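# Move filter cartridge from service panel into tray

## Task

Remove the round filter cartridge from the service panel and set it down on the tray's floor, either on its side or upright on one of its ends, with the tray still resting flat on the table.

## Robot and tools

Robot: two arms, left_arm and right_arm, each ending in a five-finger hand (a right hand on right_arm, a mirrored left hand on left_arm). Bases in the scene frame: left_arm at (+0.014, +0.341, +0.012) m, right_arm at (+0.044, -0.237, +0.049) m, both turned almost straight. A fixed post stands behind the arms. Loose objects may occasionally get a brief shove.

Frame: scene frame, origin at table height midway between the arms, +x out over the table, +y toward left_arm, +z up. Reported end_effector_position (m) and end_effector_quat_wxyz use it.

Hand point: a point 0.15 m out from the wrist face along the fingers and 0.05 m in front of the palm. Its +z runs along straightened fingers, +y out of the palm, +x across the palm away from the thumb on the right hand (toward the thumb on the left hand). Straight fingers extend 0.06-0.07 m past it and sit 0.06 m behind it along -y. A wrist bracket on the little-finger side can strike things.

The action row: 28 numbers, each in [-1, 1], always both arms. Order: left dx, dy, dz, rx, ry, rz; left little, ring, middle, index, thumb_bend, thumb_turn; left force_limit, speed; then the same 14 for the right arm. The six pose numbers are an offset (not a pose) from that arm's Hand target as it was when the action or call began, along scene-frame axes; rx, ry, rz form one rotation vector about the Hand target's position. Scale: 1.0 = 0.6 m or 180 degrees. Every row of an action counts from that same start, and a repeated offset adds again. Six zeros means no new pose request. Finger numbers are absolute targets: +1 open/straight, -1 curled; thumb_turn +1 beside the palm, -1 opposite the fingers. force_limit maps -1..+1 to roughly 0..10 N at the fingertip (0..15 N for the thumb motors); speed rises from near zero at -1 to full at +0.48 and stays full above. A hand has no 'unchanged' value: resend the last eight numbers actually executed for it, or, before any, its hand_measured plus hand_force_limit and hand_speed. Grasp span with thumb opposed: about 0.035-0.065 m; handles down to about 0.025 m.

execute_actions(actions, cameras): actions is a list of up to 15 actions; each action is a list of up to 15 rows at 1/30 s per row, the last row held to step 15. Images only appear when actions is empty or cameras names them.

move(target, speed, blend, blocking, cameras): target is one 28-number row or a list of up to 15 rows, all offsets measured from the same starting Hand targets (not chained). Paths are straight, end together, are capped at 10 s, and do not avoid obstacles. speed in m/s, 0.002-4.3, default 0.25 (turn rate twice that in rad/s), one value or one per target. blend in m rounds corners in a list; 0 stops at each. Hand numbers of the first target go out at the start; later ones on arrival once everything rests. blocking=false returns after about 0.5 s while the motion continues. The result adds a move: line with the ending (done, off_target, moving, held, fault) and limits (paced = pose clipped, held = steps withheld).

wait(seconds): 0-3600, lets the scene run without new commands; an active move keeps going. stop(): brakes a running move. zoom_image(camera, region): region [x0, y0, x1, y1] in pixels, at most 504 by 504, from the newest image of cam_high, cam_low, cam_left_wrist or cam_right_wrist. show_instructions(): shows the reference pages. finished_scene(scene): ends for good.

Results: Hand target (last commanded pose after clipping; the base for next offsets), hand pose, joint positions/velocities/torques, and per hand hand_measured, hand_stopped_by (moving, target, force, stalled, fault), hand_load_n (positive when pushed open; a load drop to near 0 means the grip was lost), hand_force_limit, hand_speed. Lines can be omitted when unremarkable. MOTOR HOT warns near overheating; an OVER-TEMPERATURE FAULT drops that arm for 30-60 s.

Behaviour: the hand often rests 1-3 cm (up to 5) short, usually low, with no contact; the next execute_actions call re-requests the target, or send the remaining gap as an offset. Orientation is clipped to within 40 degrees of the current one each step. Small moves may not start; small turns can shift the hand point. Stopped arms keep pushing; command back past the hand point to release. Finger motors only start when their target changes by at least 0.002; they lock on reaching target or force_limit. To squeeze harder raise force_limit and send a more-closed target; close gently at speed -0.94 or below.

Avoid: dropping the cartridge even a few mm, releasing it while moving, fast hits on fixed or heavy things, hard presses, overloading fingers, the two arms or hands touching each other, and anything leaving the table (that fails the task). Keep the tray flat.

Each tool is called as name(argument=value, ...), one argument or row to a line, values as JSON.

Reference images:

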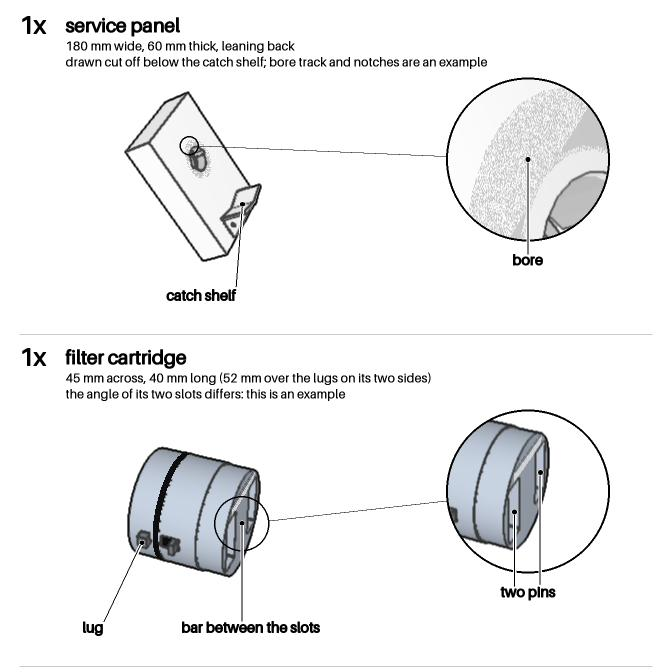

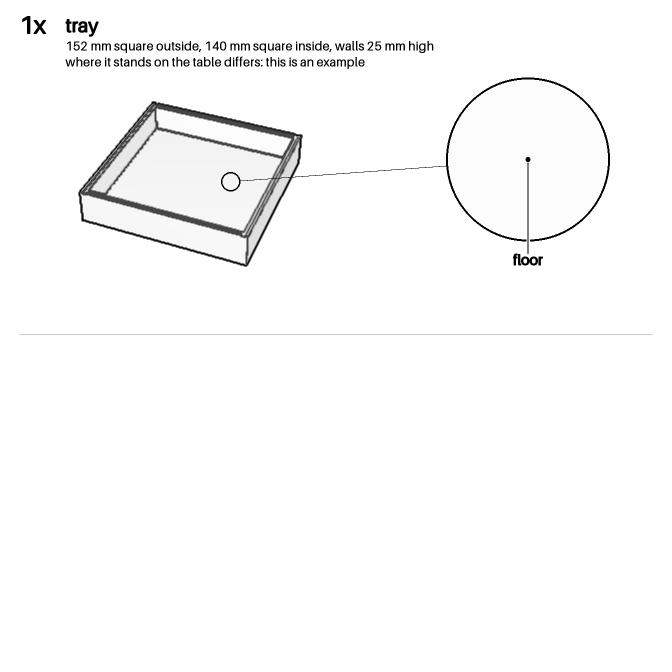

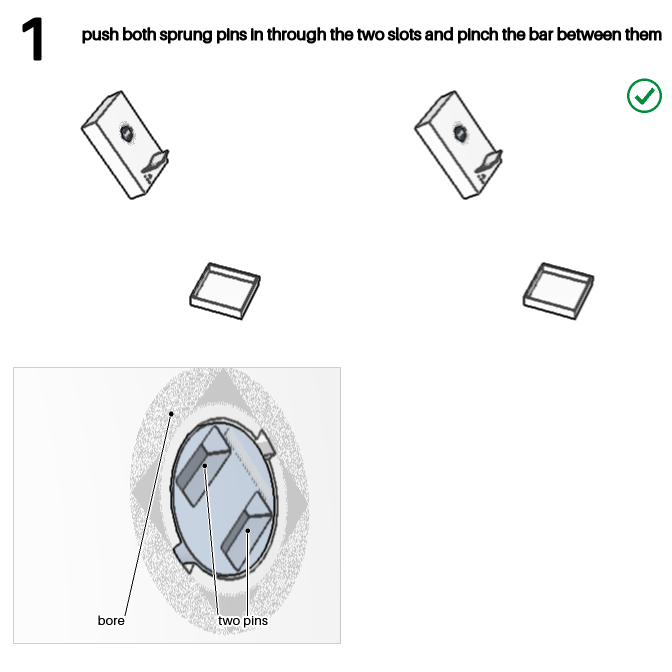

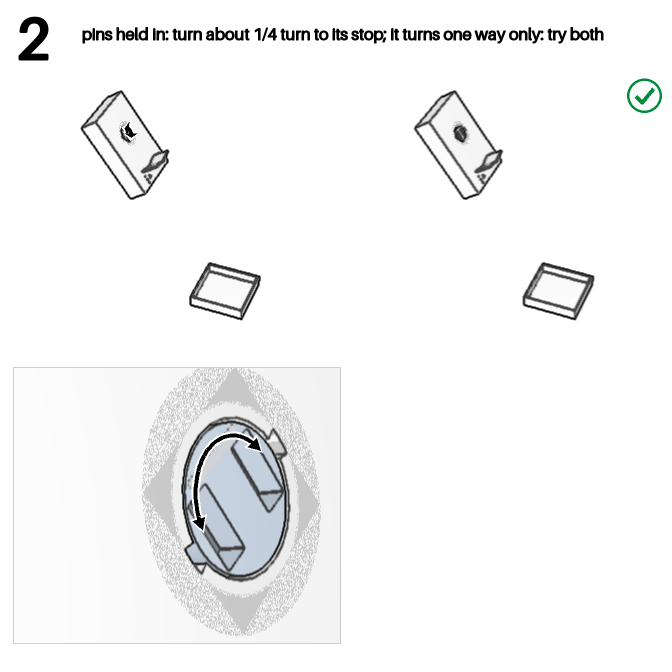

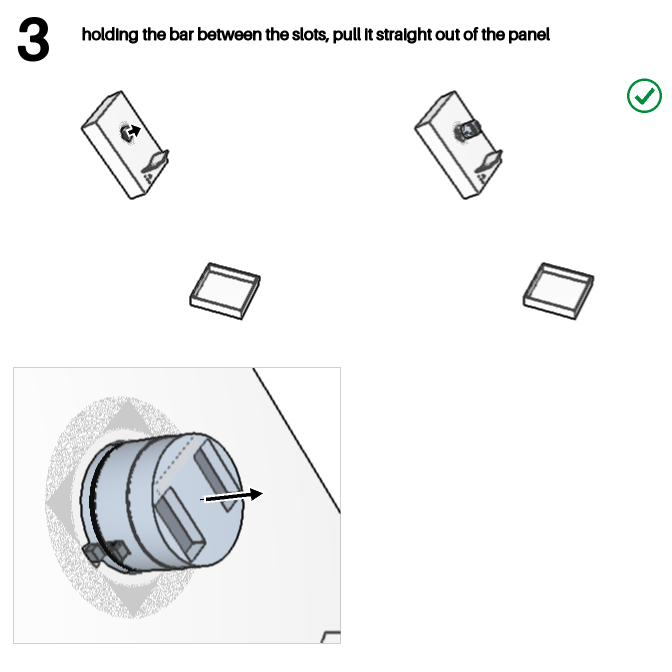

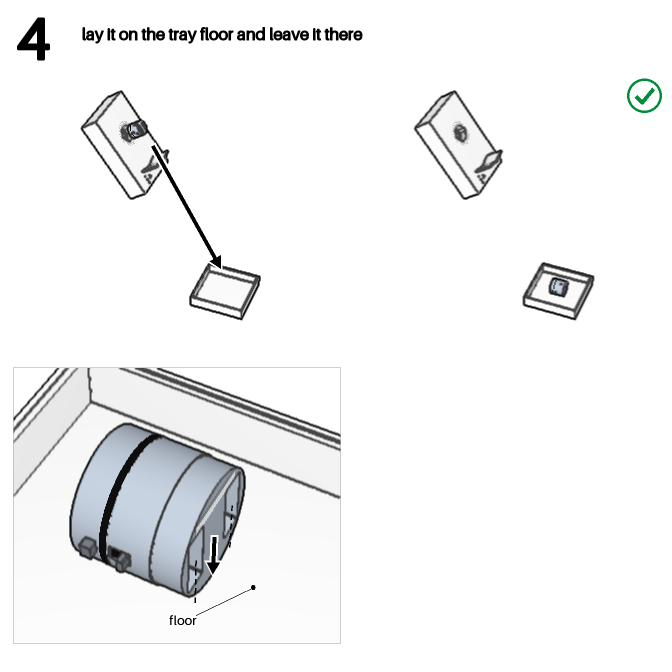

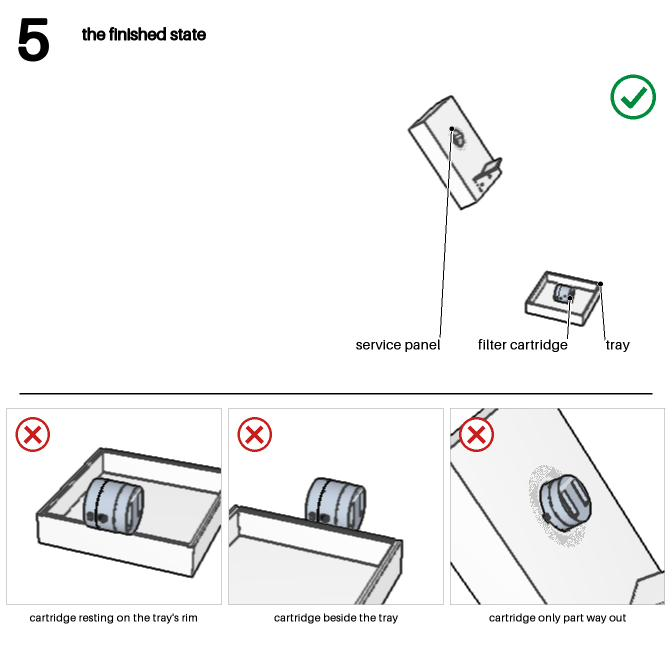

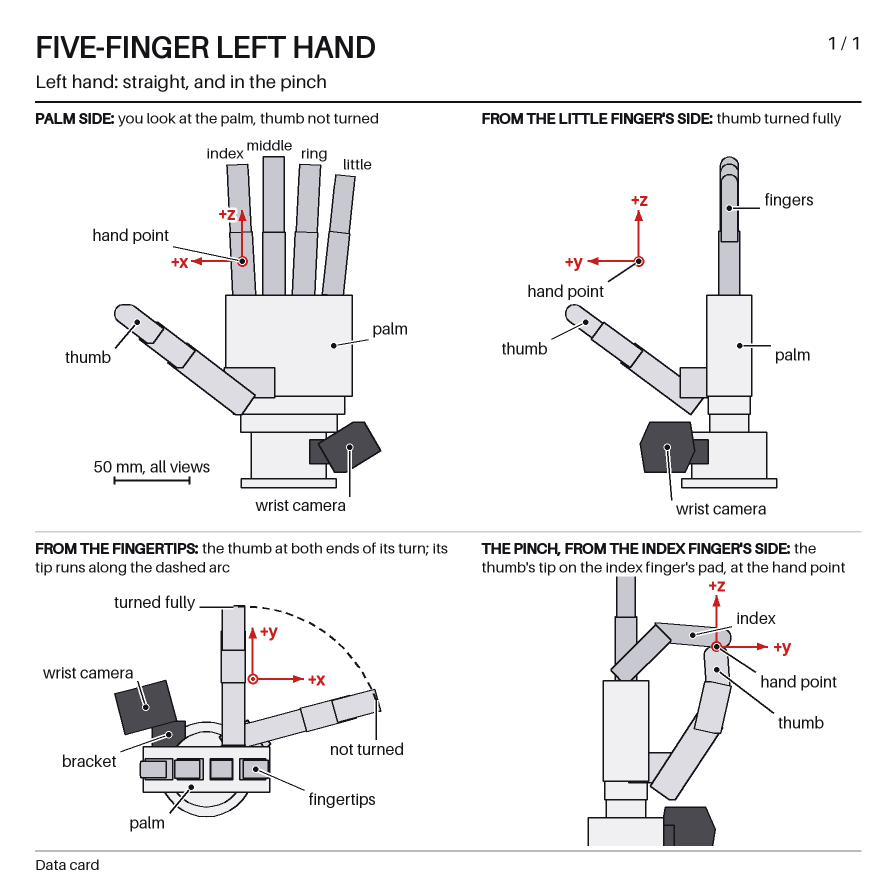

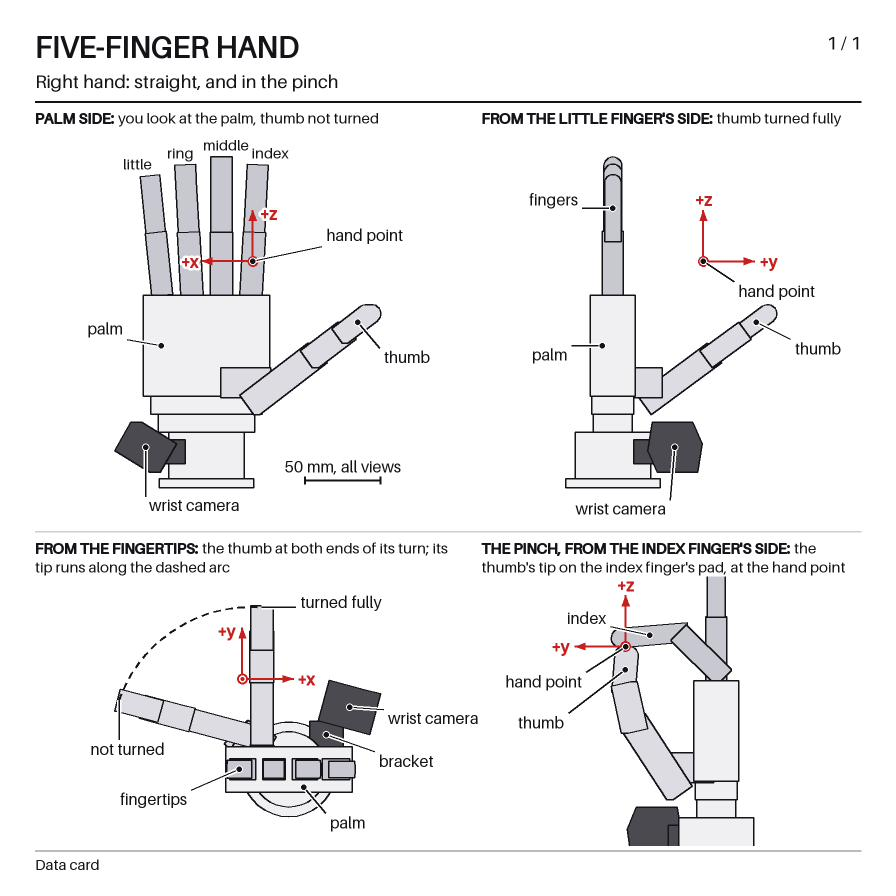

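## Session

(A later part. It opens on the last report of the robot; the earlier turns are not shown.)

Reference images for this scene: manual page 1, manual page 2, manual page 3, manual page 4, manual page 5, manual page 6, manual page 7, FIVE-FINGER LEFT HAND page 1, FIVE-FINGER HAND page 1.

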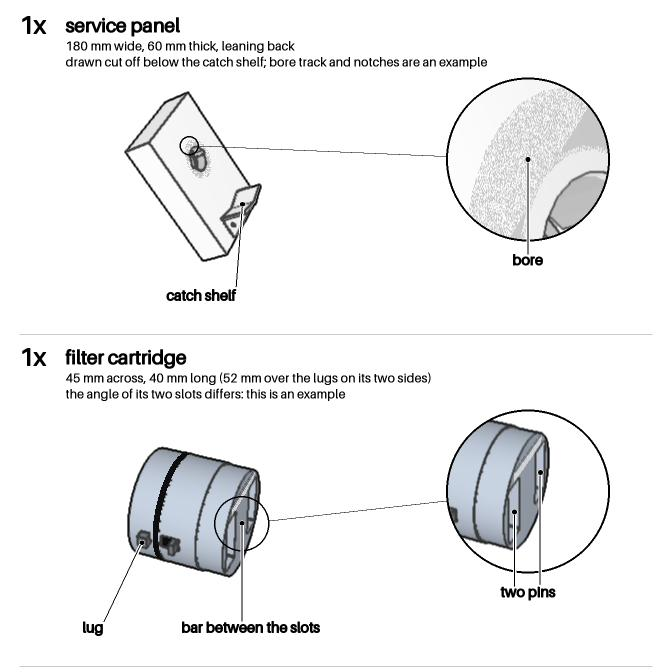

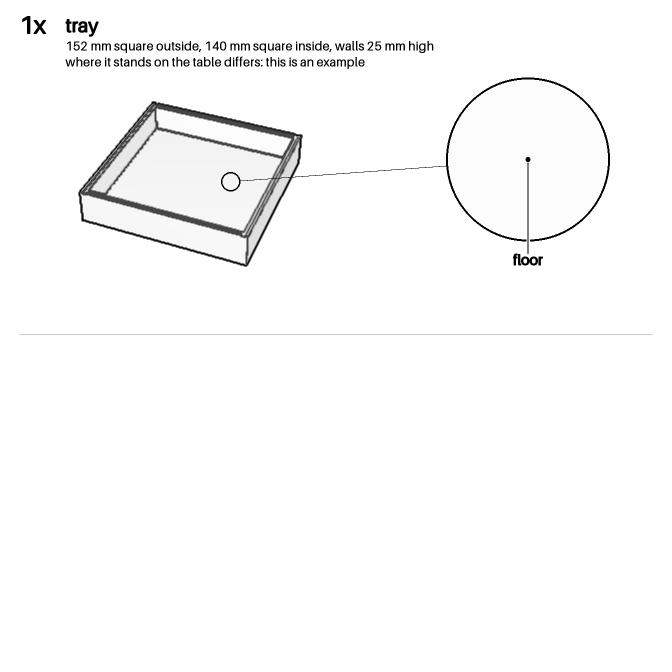

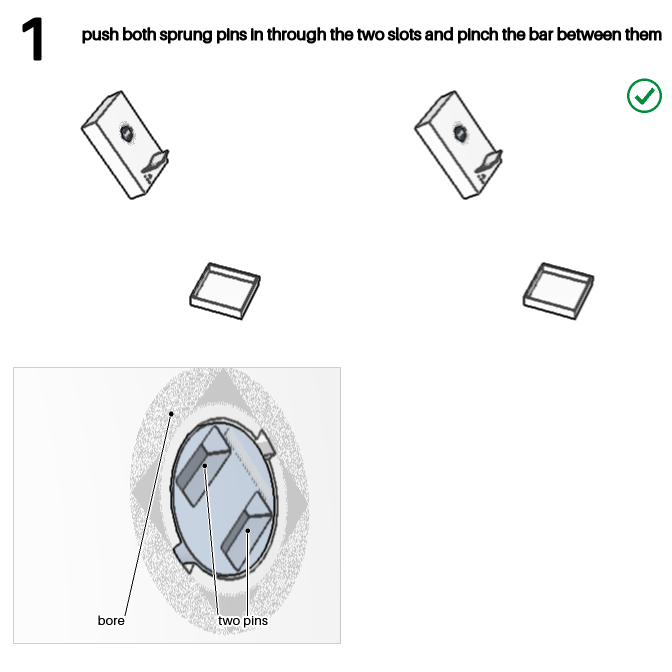

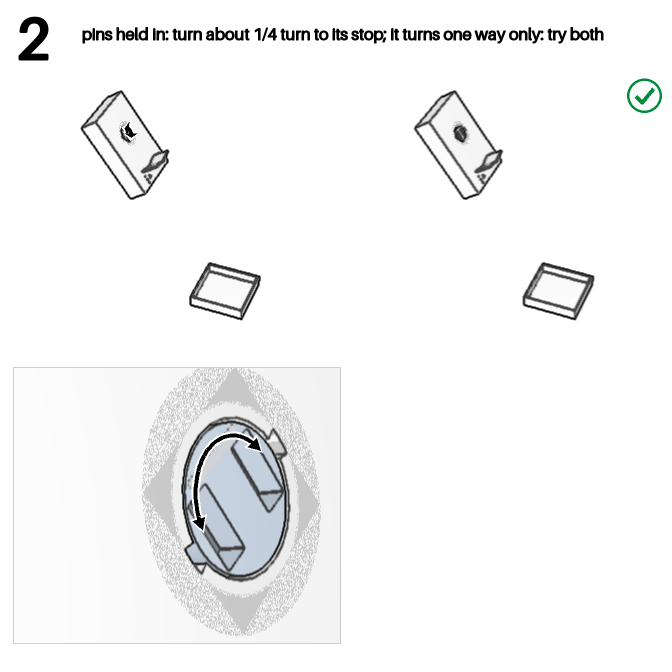

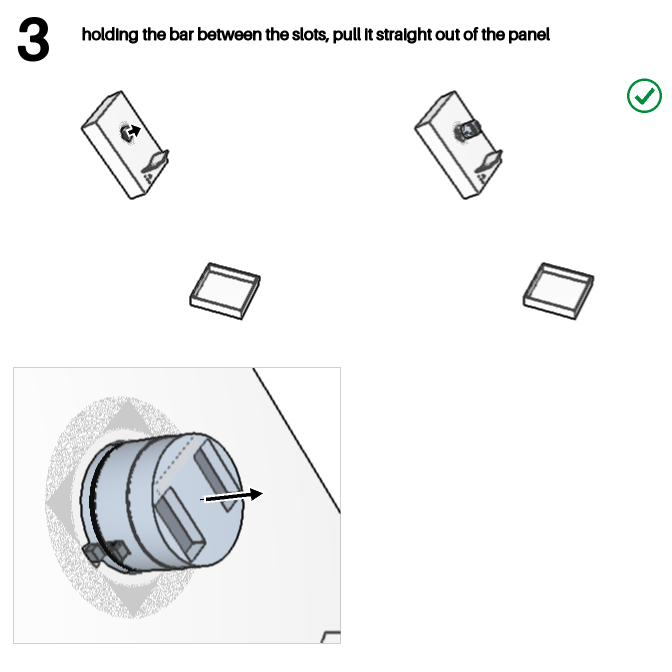

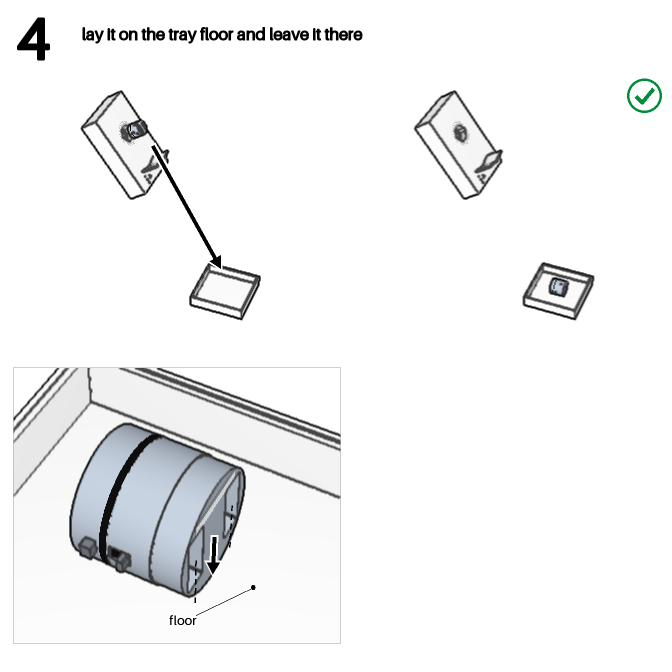

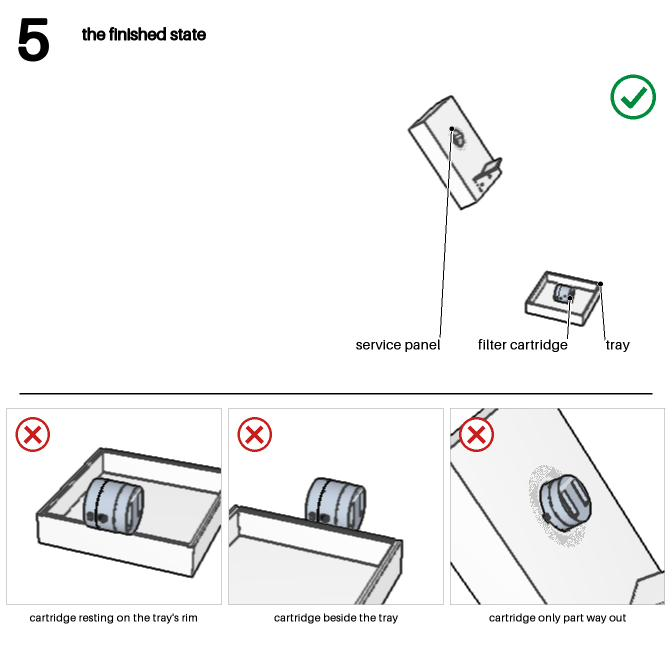

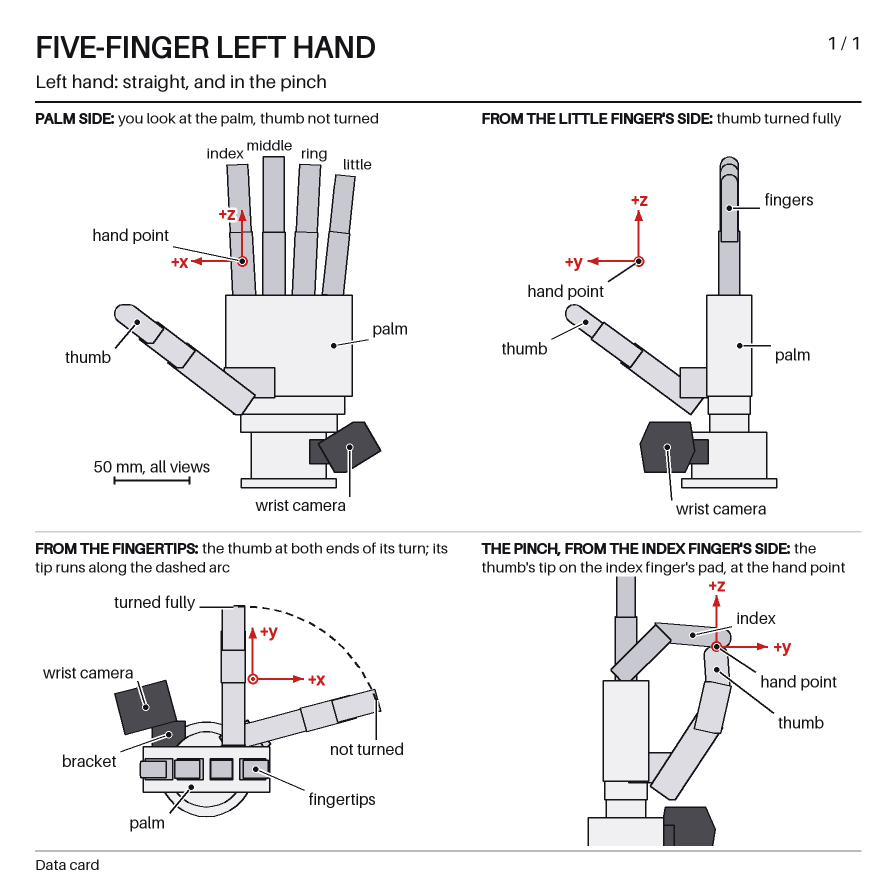

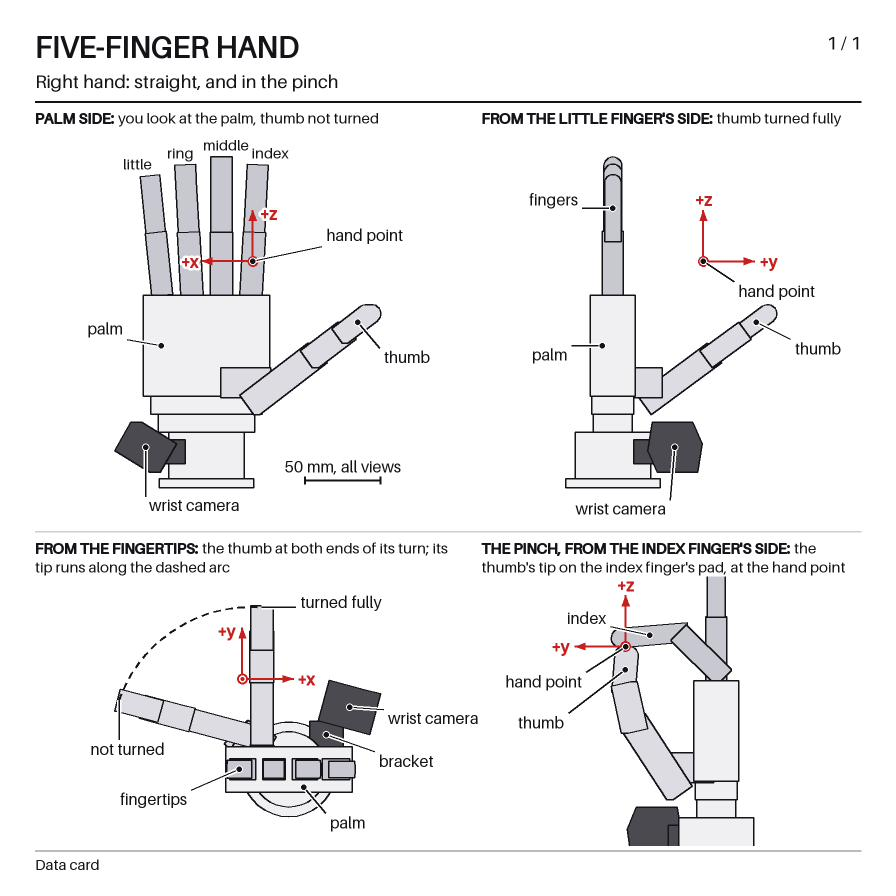

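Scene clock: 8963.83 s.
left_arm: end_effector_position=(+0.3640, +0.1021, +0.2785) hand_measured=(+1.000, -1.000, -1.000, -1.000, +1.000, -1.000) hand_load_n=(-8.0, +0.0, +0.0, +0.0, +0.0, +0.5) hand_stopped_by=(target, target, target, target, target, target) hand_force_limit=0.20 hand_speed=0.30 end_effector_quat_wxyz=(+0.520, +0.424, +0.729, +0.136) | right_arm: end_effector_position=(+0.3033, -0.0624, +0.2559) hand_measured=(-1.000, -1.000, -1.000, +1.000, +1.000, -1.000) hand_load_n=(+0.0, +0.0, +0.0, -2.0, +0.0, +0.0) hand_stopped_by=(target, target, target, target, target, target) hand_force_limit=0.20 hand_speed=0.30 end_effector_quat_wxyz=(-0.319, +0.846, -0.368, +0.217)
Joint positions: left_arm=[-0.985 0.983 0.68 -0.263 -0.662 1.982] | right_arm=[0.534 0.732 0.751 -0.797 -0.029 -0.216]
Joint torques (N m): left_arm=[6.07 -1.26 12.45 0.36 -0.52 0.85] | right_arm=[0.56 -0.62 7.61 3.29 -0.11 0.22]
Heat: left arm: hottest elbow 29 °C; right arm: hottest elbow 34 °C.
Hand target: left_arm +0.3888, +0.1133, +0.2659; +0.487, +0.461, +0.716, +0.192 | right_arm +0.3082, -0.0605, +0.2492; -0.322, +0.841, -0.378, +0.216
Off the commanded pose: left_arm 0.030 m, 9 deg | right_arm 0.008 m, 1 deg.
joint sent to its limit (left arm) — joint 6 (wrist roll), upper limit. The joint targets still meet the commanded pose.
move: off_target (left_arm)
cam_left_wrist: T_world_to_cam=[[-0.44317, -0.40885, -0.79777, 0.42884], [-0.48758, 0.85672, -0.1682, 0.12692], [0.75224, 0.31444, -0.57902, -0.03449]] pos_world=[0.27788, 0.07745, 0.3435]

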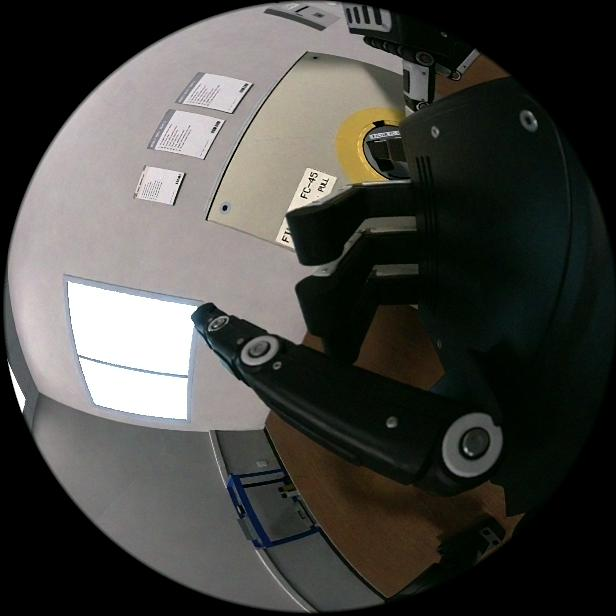

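move(
  target=[
    [-0.0213,0.0027,-0.0303,-0.0546,0,0.0383,1,-1,-1,-1,1,-1,0.2,0.3,0.0125,-0.0158,0.0177,-0.0546,0,0.0383,-1,-1,-1,1,1,-1,0.2,0.3],
    [-0.148,-0.0138,0.1068,-0.0546,0,0.0383,1,-1,-1,-1,1,-1,0.2,0.3,0.0125,-0.0158,0.0177,-0.0546,0,0.0383,-1,-1,-1,1,1,-1,0.2,0.3],
  ],
  speed=0.1,
  cameras=["cam_left_wrist"],
)

Scene clock: 8997.30 s.
left_arm: end_effector_position=(+0.3008, +0.1172, +0.3156) hand_measured=(+1.000, -1.000, -1.000, -1.000, +1.000, -1.000) hand_load_n=(+0.0, +0.0, +0.0, +0.0, +0.0, +0.0) hand_stopped_by=(target, target, target, target, target, target) hand_force_limit=0.20 hand_speed=0.30 end_effector_quat_wxyz=(+0.506, +0.376, +0.758, +0.169) | right_arm: end_effector_position=(+0.3090, -0.0698, +0.2608) hand_measured=(-1.000, -1.000, -1.000, +1.000, +1.000, -1.000) hand_load_n=(+0.0, +0.0, +0.0, +0.0, +0.0, +0.0) hand_stopped_by=(target, target, target, target, target, target) hand_force_limit=0.20 hand_speed=0.30 end_effector_quat_wxyz=(-0.275, +0.881, -0.310, +0.228)
Joint positions: left_arm=[-1.187 0.926 0.788 -0.654 -0.919 1.674] | right_arm=[0.551 0.787 0.813 -0.866 -0.001 -0.355]
Joint torques (N m): left_arm=[0.15 -3.96 14.42 0.73 -0.85 0.02] | right_arm=[1.2 0.44 10.07 1.59 0.44 -0.11]
Heat: left arm: hottest elbow 32 °C; right arm: hottest elbow 32 °C.
Hand target: left_arm +0.3000, +0.1051, +0.3299; +0.512, +0.374, +0.757, +0.159 | right_arm +0.3156, -0.0700, +0.2597; -0.261, +0.886, -0.307, +0.228
Off the commanded pose: left_arm 0.019 m, 1 deg | right_arm 0.007 m, 2 deg.
move: off_target (left_arm)
cam_left_wrist: T_world_to_cam=[[-0.39335, -0.46376, -0.79385, 0.42675], [-0.59803, 0.78489, -0.16221, 0.12912], [0.69831, 0.41094, -0.58608, 0.03696]] pos_world=[0.21926, 0.08138, 0.38139]

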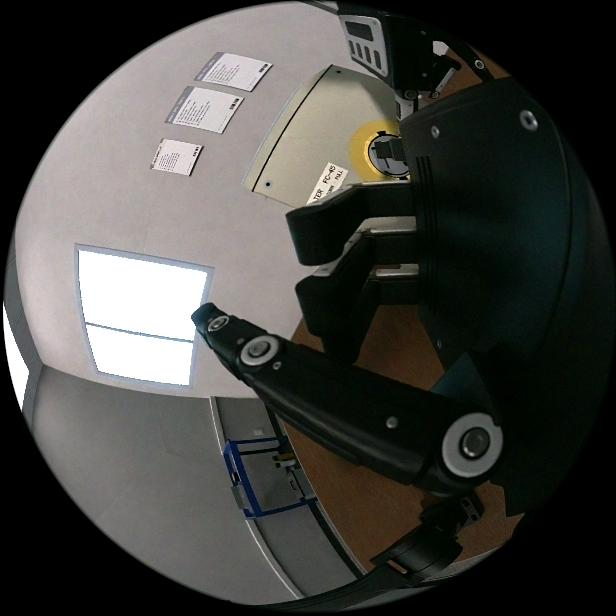

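move(
  target=[
    [-0.025,0.0583,0.05,-0.325,0.0399,0.2015,1,-1,-1,-1,1,-1,0.2,0.3,0,0,0,0,0,0,-1,-1,-1,1,1,-1,0.2,0.3],
    [-0.0672,0.108,0.0103,-0.6499,0.0797,0.403,1,-1,-1,-1,1,-1,0.2,0.3,0,0,0,0,0,0,-1,-1,-1,1,1,-1,0.2,0.3],
  ],
  speed=0.25,
  blend=0.02,
)

move(
  target=[
    [0,0,0,0,0,0,1,1,1,1,1,-1,0.2,0.3,0,0,0,0,0,0,-1,-1,-1,1,1,-1,0.2,0.3],
    [0,0,0,-0.399,-0.2309,0.1876,1,1,1,1,1,-1,0.2,0.3,0,0,0,0,0,0,-1,-1,-1,1,1,-1,0.2,0.3],
    [0,0,0,-0.399,-0.2309,0.1876,1,1,1,1,-0.85,-1,0.2,0.3,0,0,0,0,0,0,-1,-1,-1,1,1,-1,0.2,0.3],
  ],
  speed=0.22,
)

move(
  target=[0.228,-0.1797,0.0105,0,0,0,1,1,1,1,-0.85,-1,0.2,0.3,0,0,0,0,0,0,-1,-1,-1,1,1,-1,0.2,0.3],
  speed=0.12,
  cameras=["cam_left_wrist"],
)

zoom_image(
  camera="cam_left_wrist",
  region=[92, 242, 162, 312],
)

Scene clock: 9010.97 s.
left_arm: end_effector_position=(+0.2608, +0.1627, +0.3428) hand_measured=(+1.000, -1.000, -1.000, -1.000, +1.000, -1.000) hand_load_n=(+0.0, +0.0, +0.0, +0.0, +0.0, +0.0) hand_stopped_by=(target, target, target, target, target, target) hand_force_limit=0.20 hand_speed=0.30 end_effector_quat_wxyz=(-0.326, +0.620, -0.630, +0.335) | right_arm: end_effector_position=(+0.3090, -0.0698, +0.2608) hand_measured=(-1.000, -1.000, -1.000, +1.000, +1.000, -1.000) hand_load_n=(+0.0, +0.0, +0.0, +0.0, +0.0, +0.0) hand_stopped_by=(target, target, target, target, target, target) hand_force_limit=0.20 hand_speed=0.30 end_effector_quat_wxyz=(-0.275, +0.881, -0.310, +0.228)
Joint positions: left_arm=[-0.837 0.691 1.006 -1.114 -0.667 -0.573] | right_arm=[0.551 0.787 0.813 -0.866 -0.001 -0.355]
Joint torques (N m): left_arm=[2.49 -2.43 9.5 0.8 -0.41 -0.02] | right_arm=[1.26 0.44 10.04 1.55 0.44 -0.11]
Heat: left arm: hottest elbow 33 °C; right arm: hottest elbow 32 °C.
Hand target: left_arm +0.2597, +0.1698, +0.3362; -0.326, +0.627, -0.627, +0.327 | right_arm +0.3156, -0.0700, +0.2597; -0.261, +0.886, -0.307, +0.228
Off the commanded pose: left_arm 0.010 m, 1 deg | right_arm 0.007 m, 2 deg.
move: done

Scene clock: 9018.47 s.
left_arm: end_effector_position=(+0.2619, +0.1746, +0.3433) hand_measured=(+1.000, +1.000, +1.000, +1.000, -0.850, -1.000) hand_load_n=(+0.0, +0.0, +0.0, +0.0, +0.0, +0.0) hand_stopped_by=(target, target, target, target, target, target) hand_force_limit=0.20 hand_speed=0.30 end_effector_quat_wxyz=(-0.162, +0.707, +0.020, +0.689) | right_arm: end_effector_position=(+0.3090, -0.0698, +0.2608) hand_measured=(-1.000, -1.000, -1.000, +1.000, +1.000, -1.000) hand_load_n=(+0.0, +0.0, +0.0, +0.0, +0.0, +0.0) hand_stopped_by=(target, target, target, target, target, target) hand_force_limit=0.20 hand_speed=0.30 end_effector_quat_wxyz=(-0.275, +0.881, -0.310, +0.228)
Joint positions: left_arm=[-1.257 0.425 0.328 0.118 -1.547 -1.348] | right_arm=[0.551 0.787 0.813 -0.866 -0.001 -0.355]
Joint torques (N m): left_arm=[0.26 1.38 9.54 1.76 -0.2 0.07] | right_arm=[1.14 0.5 10.06 1.59 0.44 -0.11]
Heat: left arm: hottest elbow 32 °C; right arm: hottest elbow 32 °C.
Hand target: left_arm +0.2597, +0.1698, +0.3362; -0.169, +0.689, +0.012, +0.705 | right_arm +0.3156, -0.0700, +0.2597; -0.261, +0.886, -0.307, +0.228
Off the commanded pose: left_arm 0.009 m, 3 deg | right_arm 0.007 m, 2 deg.
joint sent to its limit (left arm) — joint 5 (wrist yaw), lower limit. The joint targets are off in orientation, not in position.
move: off_target (left_arm); target 3's new numbers were sent with left_arm's hand 0.009 m and 3 deg from that target

Scene clock: 9020.80 s.
left_arm: end_effector_position=(+0.3854, +0.0660, +0.3250) hand_measured=(+1.000, +1.000, +1.000, +1.000, -0.850, -1.000) hand_load_n=(+0.0, +0.0, +0.0, +0.0, +0.0, +0.0) hand_stopped_by=(target, target, target, target, target, target) hand_force_limit=0.20 hand_speed=0.30 end_effector_quat_wxyz=(-0.173, +0.694, -0.004, +0.698) | right_arm: end_effector_position=(+0.3090, -0.0698, +0.2608) hand_measured=(-1.000, -1.000, -1.000, +1.000, +1.000, -1.000) hand_load_n=(+0.0, +0.0, +0.0, +0.0, +0.0, +0.0) hand_stopped_by=(target, target, target, target, target, target) hand_force_limit=0.20 hand_speed=0.30 end_effector_quat_wxyz=(-0.275, +0.881, -0.310, +0.228)
Joint positions: left_arm=[-0.957 1.123 0.516 0.712 -1.225 -1.224] | right_arm=[0.551 0.787 0.813 -0.866 -0.001 -0.355]
Joint torques (N m): left_arm=[2.55 -5.07 12.63 2.07 0.14 0.11] | right_arm=[1.14 0.44 10.02 1.59 0.44 -0.12]
Heat: left arm: hottest elbow 32 °C; right arm: hottest elbow 32 °C.
Hand target: left_arm +0.3965, +0.0620, +0.3425; -0.169, +0.689, +0.012, +0.705 | right_arm +0.3156, -0.0700, +0.2597; -0.261, +0.886, -0.307, +0.228
Off the commanded pose: left_arm 0.021 m, 2 deg | right_arm 0.007 m, 2 deg.
move: off_target (left_arm)
cam_left_wrist: T_world_to_cam=[[-0.17622, 0.86048, 0.47803, -0.14062], [-0.48357, -0.49867, 0.71937, -0.02445], [0.85739, -0.10439, 0.50398, -0.37729]] pos_world=[0.28688, 0.06942, 0.27496]

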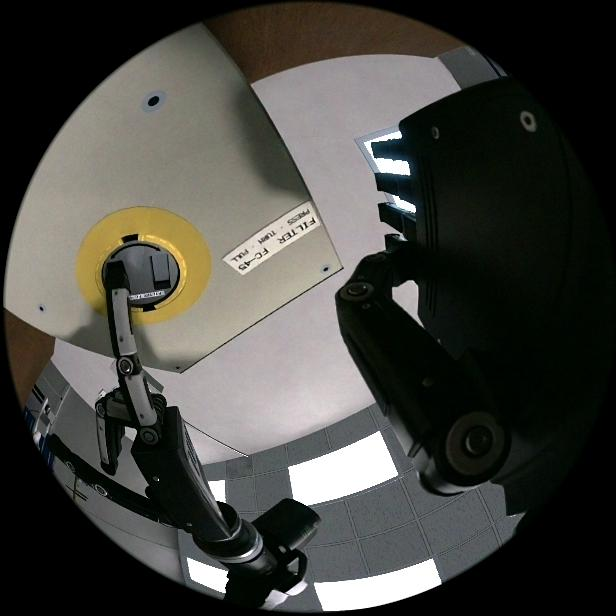

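Scaled by 7.200 from the camera's image (finer frame: 880x880).

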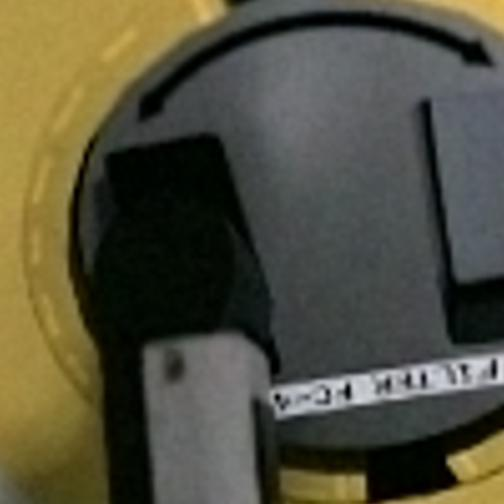

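move(
  target=[
    [0,0,0,0,0,0,1,1,1,1,-0.85,-1,0.2,0.3,0.0443,-0.0713,-0.1535,-0.0408,-0.0047,-0.1181,-1,-1,-1,1,1,-1,0.2,0.3],
  ],
  speed=0.12,
  cameras=["cam_left_wrist"],
)

zoom_image(
  camera="cam_left_wrist",
  region=[92, 242, 162, 312],
)

Scene clock: 9039.30 s.
left_arm: end_effector_position=(+0.3856, +0.0661, +0.3250) hand_measured=(+1.000, +1.000, +1.000, +1.000, -0.850, -1.000) hand_load_n=(+0.0, +0.0, +0.0, +0.0, +0.0, +0.0) hand_stopped_by=(target, target, target, target, target, target) hand_force_limit=0.20 hand_speed=0.30 end_effector_quat_wxyz=(-0.174, +0.694, -0.004, +0.698) | right_arm: end_effector_position=(+0.3046, -0.0683, +0.2471) hand_measured=(-1.000, -1.000, -1.000, +1.000, +1.000, -1.000) hand_load_n=(+0.0, +0.0, +0.0, +0.0, +0.0, +0.0) hand_stopped_by=(target, target, target, target, target, target) hand_force_limit=0.20 hand_speed=0.30 end_effector_quat_wxyz=(-0.268, +0.838, -0.385, +0.277)
Joint positions: left_arm=[-0.957 1.123 0.516 0.712 -1.225 -1.223] | right_arm=[0.656 0.739 0.739 -0.802 0.216 -0.153]
Joint torques (N m): left_arm=[2.49 -4.95 12.64 2.1 0.13 0.11] | right_arm=[-5.54 7.77 2.25 3.81 4.86 0.22]
Heat: left arm: hottest elbow 31 °C; right arm: hottest elbow 32 °C.
Hand target: left_arm +0.3966, +0.0621, +0.3425; -0.169, +0.689, +0.012, +0.705 | right_arm +0.3424, -0.1128, +0.1678; -0.160, +0.827, -0.448, +0.298
Off the commanded pose: left_arm 0.021 m, 2 deg | right_arm 0.099 m, 15 deg.
move: off_target (right_arm)
cam_left_wrist: T_world_to_cam=[[-0.1765, 0.86007, 0.47867, -0.14071], [-0.48326, -0.49937, 0.71909, -0.02425], [0.8575, -0.1044, 0.50378, -0.3773]] pos_world=[0.28698, 0.06952, 0.27486]

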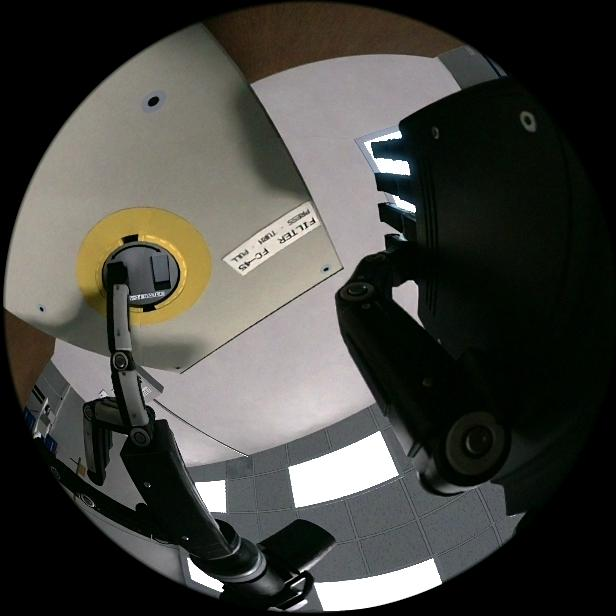

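Scaled by 7.200 from the camera's image (finer frame: 880x880).

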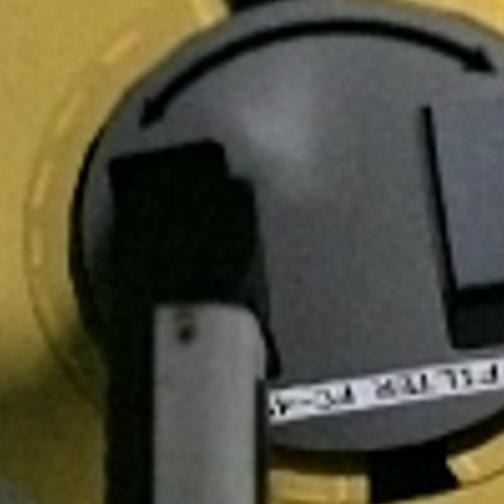

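move(
  target=[
    [0,0,0,0,0,0,1,1,1,1,-0.85,-1,0.2,0.3,0.018,-0.0184,0.008,0.0377,0.06,0.0537,-1,-1,-1,1,1,-1,0.2,0.3],
    [0,0,0,0,0,0,1,1,1,1,-0.85,-1,0.2,0.3,-0.0123,0.0173,-0.0105,-0.033,-0.0525,-0.047,-1,-1,-1,1,1,-1,0.2,0.3],
    [0,0,0,0,0,0,1,1,1,1,-0.85,-1,0.2,0.3,0.018,-0.0184,0.008,0.0377,0.06,0.0537,-1,-1,-1,1,1,-1,0.2,0.3],
    [0,0,0,0,0,0,1,1,1,1,-0.85,-1,0.2,0.3,-0.0123,0.0173,-0.0105,-0.033,-0.0525,-0.047,-1,-1,-1,1,1,-1,0.2,0.3],
    [0,0,0,0,0,0,1,1,1,1,-0.85,-1,0.2,0.3,0,0,0,0,0,0,-1,-1,-1,1,1,-1,0.2,0.3],
  ],
  speed=0.3,
  cameras=["cam_left_wrist"],
)

zoom_image(
  camera="cam_left_wrist",
  region=[92, 242, 162, 312],
)

Scene clock: 9053.40 s.
left_arm: end_effector_position=(+0.3856, +0.0661, +0.3250) hand_measured=(+1.000, +1.000, +1.000, +1.000, -0.850, -1.000) hand_load_n=(+0.0, +0.0, +0.0, +0.0, +0.0, +0.0) hand_stopped_by=(target, target, target, target, target, target) hand_force_limit=0.20 hand_speed=0.30 end_effector_quat_wxyz=(-0.174, +0.694, -0.004, +0.698) | right_arm: end_effector_position=(+0.3049, -0.0645, +0.2466) hand_measured=(-1.000, -1.000, -1.000, +1.000, +1.000, -1.000) hand_load_n=(+0.0, +0.0, +0.0, -3.0, +0.0, +0.5) hand_stopped_by=(target, target, target, target, target, target) hand_force_limit=0.20 hand_speed=0.30 end_effector_quat_wxyz=(-0.281, +0.826, -0.399, +0.283)
Joint positions: left_arm=[-0.957 1.123 0.516 0.712 -1.225 -1.223] | right_arm=[0.669 0.724 0.721 -0.774 0.235 -0.113]
Joint torques (N m): left_arm=[2.49 -4.95 12.63 2.1 0.13 0.1] | right_arm=[-6.77 9.41 3.74 2.43 3.99 -0.12]
Heat: left arm: hottest elbow 31 °C; right arm: hottest wrist yaw 37 °C.
Hand target: left_arm +0.3966, +0.0621, +0.3425; -0.169, +0.689, +0.012, +0.705 | right_arm +0.3423, -0.1128, +0.1677; -0.160, +0.828, -0.448, +0.298
Off the commanded pose: left_arm 0.021 m, 2 deg | right_arm 0.100 m, 15 deg.
move: off_target (right_arm)
cam_left_wrist: T_world_to_cam=[[-0.1765, 0.86007, 0.47867, -0.14071], [-0.48326, -0.49937, 0.71909, -0.02425], [0.8575, -0.1044, 0.50378, -0.3773]] pos_world=[0.28698, 0.06952, 0.27486]

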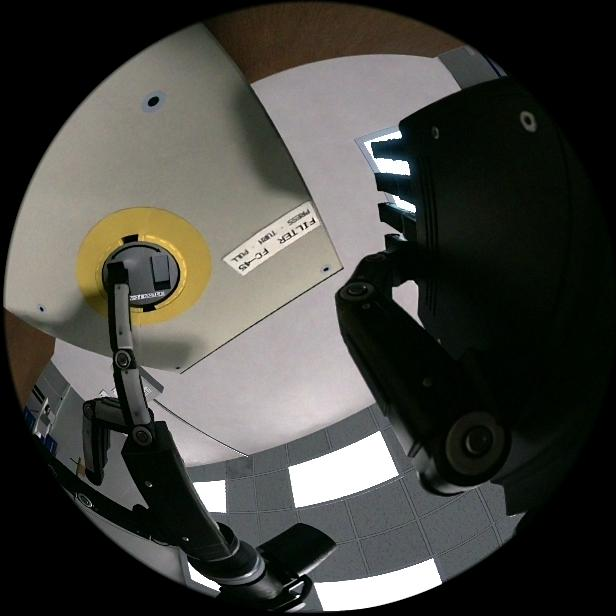

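Scaled by 7.200 from the camera's image (finer frame: 880x880).

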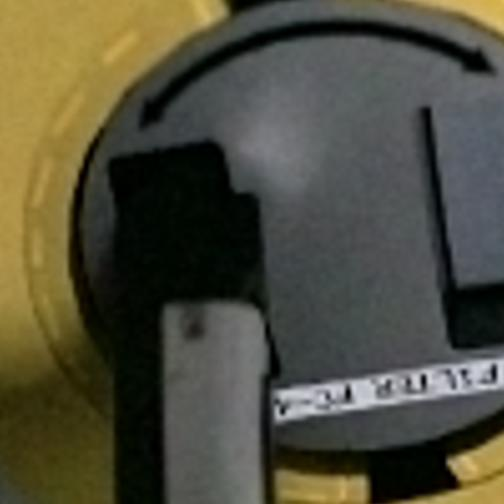

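move(
  target=[
    [0,0,0,0,0,0,1,1,1,1,-0.85,-1,0.2,0.3,-0.0603,0.0843,0.1465,0.0109,-0.0303,0.0863,-1,-1,-1,1,1,-1,0.2,0.3],
  ],
  speed=0.12,
  cameras=["cam_left_wrist"],
)

zoom_image(
  camera="cam_left_wrist",
  region=[92, 242, 162, 312],
)

Scene clock: 9066.93 s.
left_arm: end_effector_position=(+0.3856, +0.0661, +0.3250) hand_measured=(+1.000, +1.000, +1.000, +1.000, -0.850, -1.000) hand_load_n=(+0.0, +0.0, +0.0, +0.0, +0.0, +0.0) hand_stopped_by=(target, target, target, target, target, target) hand_force_limit=0.20 hand_speed=0.30 end_effector_quat_wxyz=(-0.174, +0.694, -0.004, +0.698) | right_arm: end_effector_position=(+0.3031, -0.0629, +0.2560) hand_measured=(-1.000, -1.000, -1.000, +1.000, +1.000, -1.000) hand_load_n=(+0.0, +0.0, +0.0, +0.0, +0.0, +0.5) hand_stopped_by=(target, target, target, target, target, target) hand_force_limit=0.20 hand_speed=0.30 end_effector_quat_wxyz=(-0.250, +0.853, -0.341, +0.305)
Joint positions: left_arm=[-0.957 1.123 0.516 0.712 -1.225 -1.223] | right_arm=[0.735 0.75 0.763 -0.817 0.298 -0.209]
Joint torques (N m): left_arm=[2.37 -4.95 12.66 2.07 0.14 0.09] | right_arm=[1.55 0.62 10.06 1.21 0.39 -0.21]
Heat: left arm: hottest elbow 31 °C; right arm: hottest wrist yaw 42 °C.
Hand target: left_arm +0.3966, +0.0621, +0.3425; -0.169, +0.689, +0.012, +0.705 | right_arm +0.3061, -0.0622, +0.2556; -0.234, +0.863, -0.329, +0.305
Off the commanded pose: left_arm 0.021 m, 2 deg | right_arm 0.003 m, 3 deg.
move: off_target (right_arm)
cam_left_wrist: T_world_to_cam=[[-0.1765, 0.86007, 0.47867, -0.14071], [-0.48326, -0.49937, 0.71909, -0.02425], [0.8575, -0.1044, 0.50378, -0.3773]] pos_world=[0.28698, 0.06952, 0.27486]

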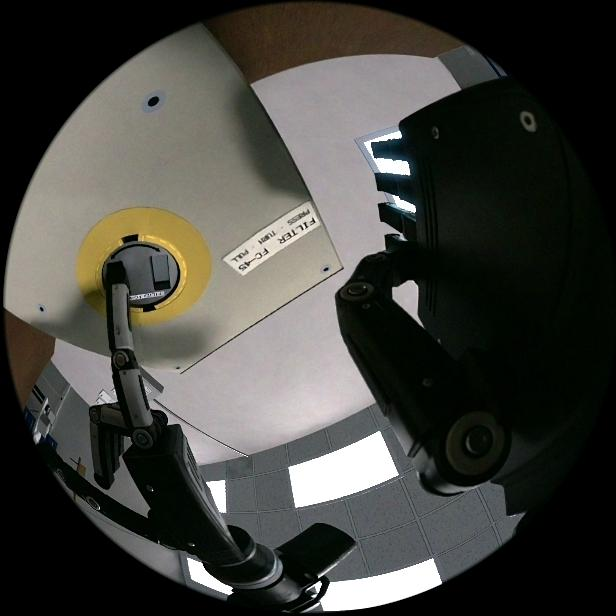

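Scaled by 7.200 from the camera's image (finer frame: 880x880).

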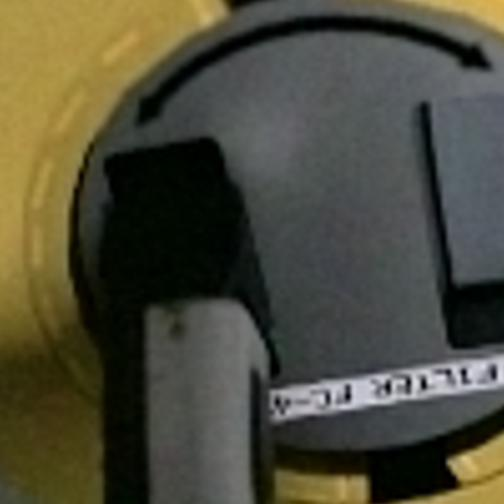

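move(
  target=[
    [0,0,0,0,0,0,1,1,1,1,-0.85,-1,0.2,0.3,0.0362,-0.0506,-0.0879,-0.0338,0.0182,-0.0326,-1,-1,-1,1,1,-1,0.2,0.3],
  ],
  speed=0.1,
)

Scene clock: 9079.93 s.
left_arm: end_effector_position=(+0.3856, +0.0661, +0.3250) hand_measured=(+1.000, +1.000, +1.000, +1.000, -0.850, -1.000) hand_load_n=(+0.0, +0.0, +0.0, +0.0, +0.0, -0.5) hand_stopped_by=(target, target, target, target, target, target) hand_force_limit=0.20 hand_speed=0.30 end_effector_quat_wxyz=(-0.174, +0.694, -0.004, +0.698) | right_arm: end_effector_position=(+0.3057, -0.0660, +0.2537) hand_measured=(-1.000, -1.000, -1.000, +1.000, +1.000, -1.000) hand_load_n=(+0.0, +0.5, +0.0, +0.0, +0.0, +0.0) hand_stopped_by=(target, target, target, target, target, target) hand_force_limit=0.20 hand_speed=0.30 end_effector_quat_wxyz=(-0.244, +0.854, -0.343, +0.306)
Joint positions: left_arm=[-0.957 1.123 0.516 0.712 -1.225 -1.223] | right_arm=[0.723 0.758 0.763 -0.817 0.298 -0.216]
Joint torques (N m): left_arm=[2.49 -5.13 12.66 2.11 0.14 0.1] | right_arm=[-3.72 6.3 5.5 2.39 2.16 -0.24]
Heat: left arm: hottest elbow 31 °C; right arm: hottest wrist yaw 36 °C.
Hand target: left_arm +0.3966, +0.0621, +0.3425; -0.169, +0.689, +0.012, +0.705 | right_arm +0.3278, -0.0925, +0.2029; -0.163, +0.864, -0.363, +0.309
Off the commanded pose: left_arm 0.021 m, 2 deg | right_arm 0.061 m, 10 deg.
move: off_target (right_arm)


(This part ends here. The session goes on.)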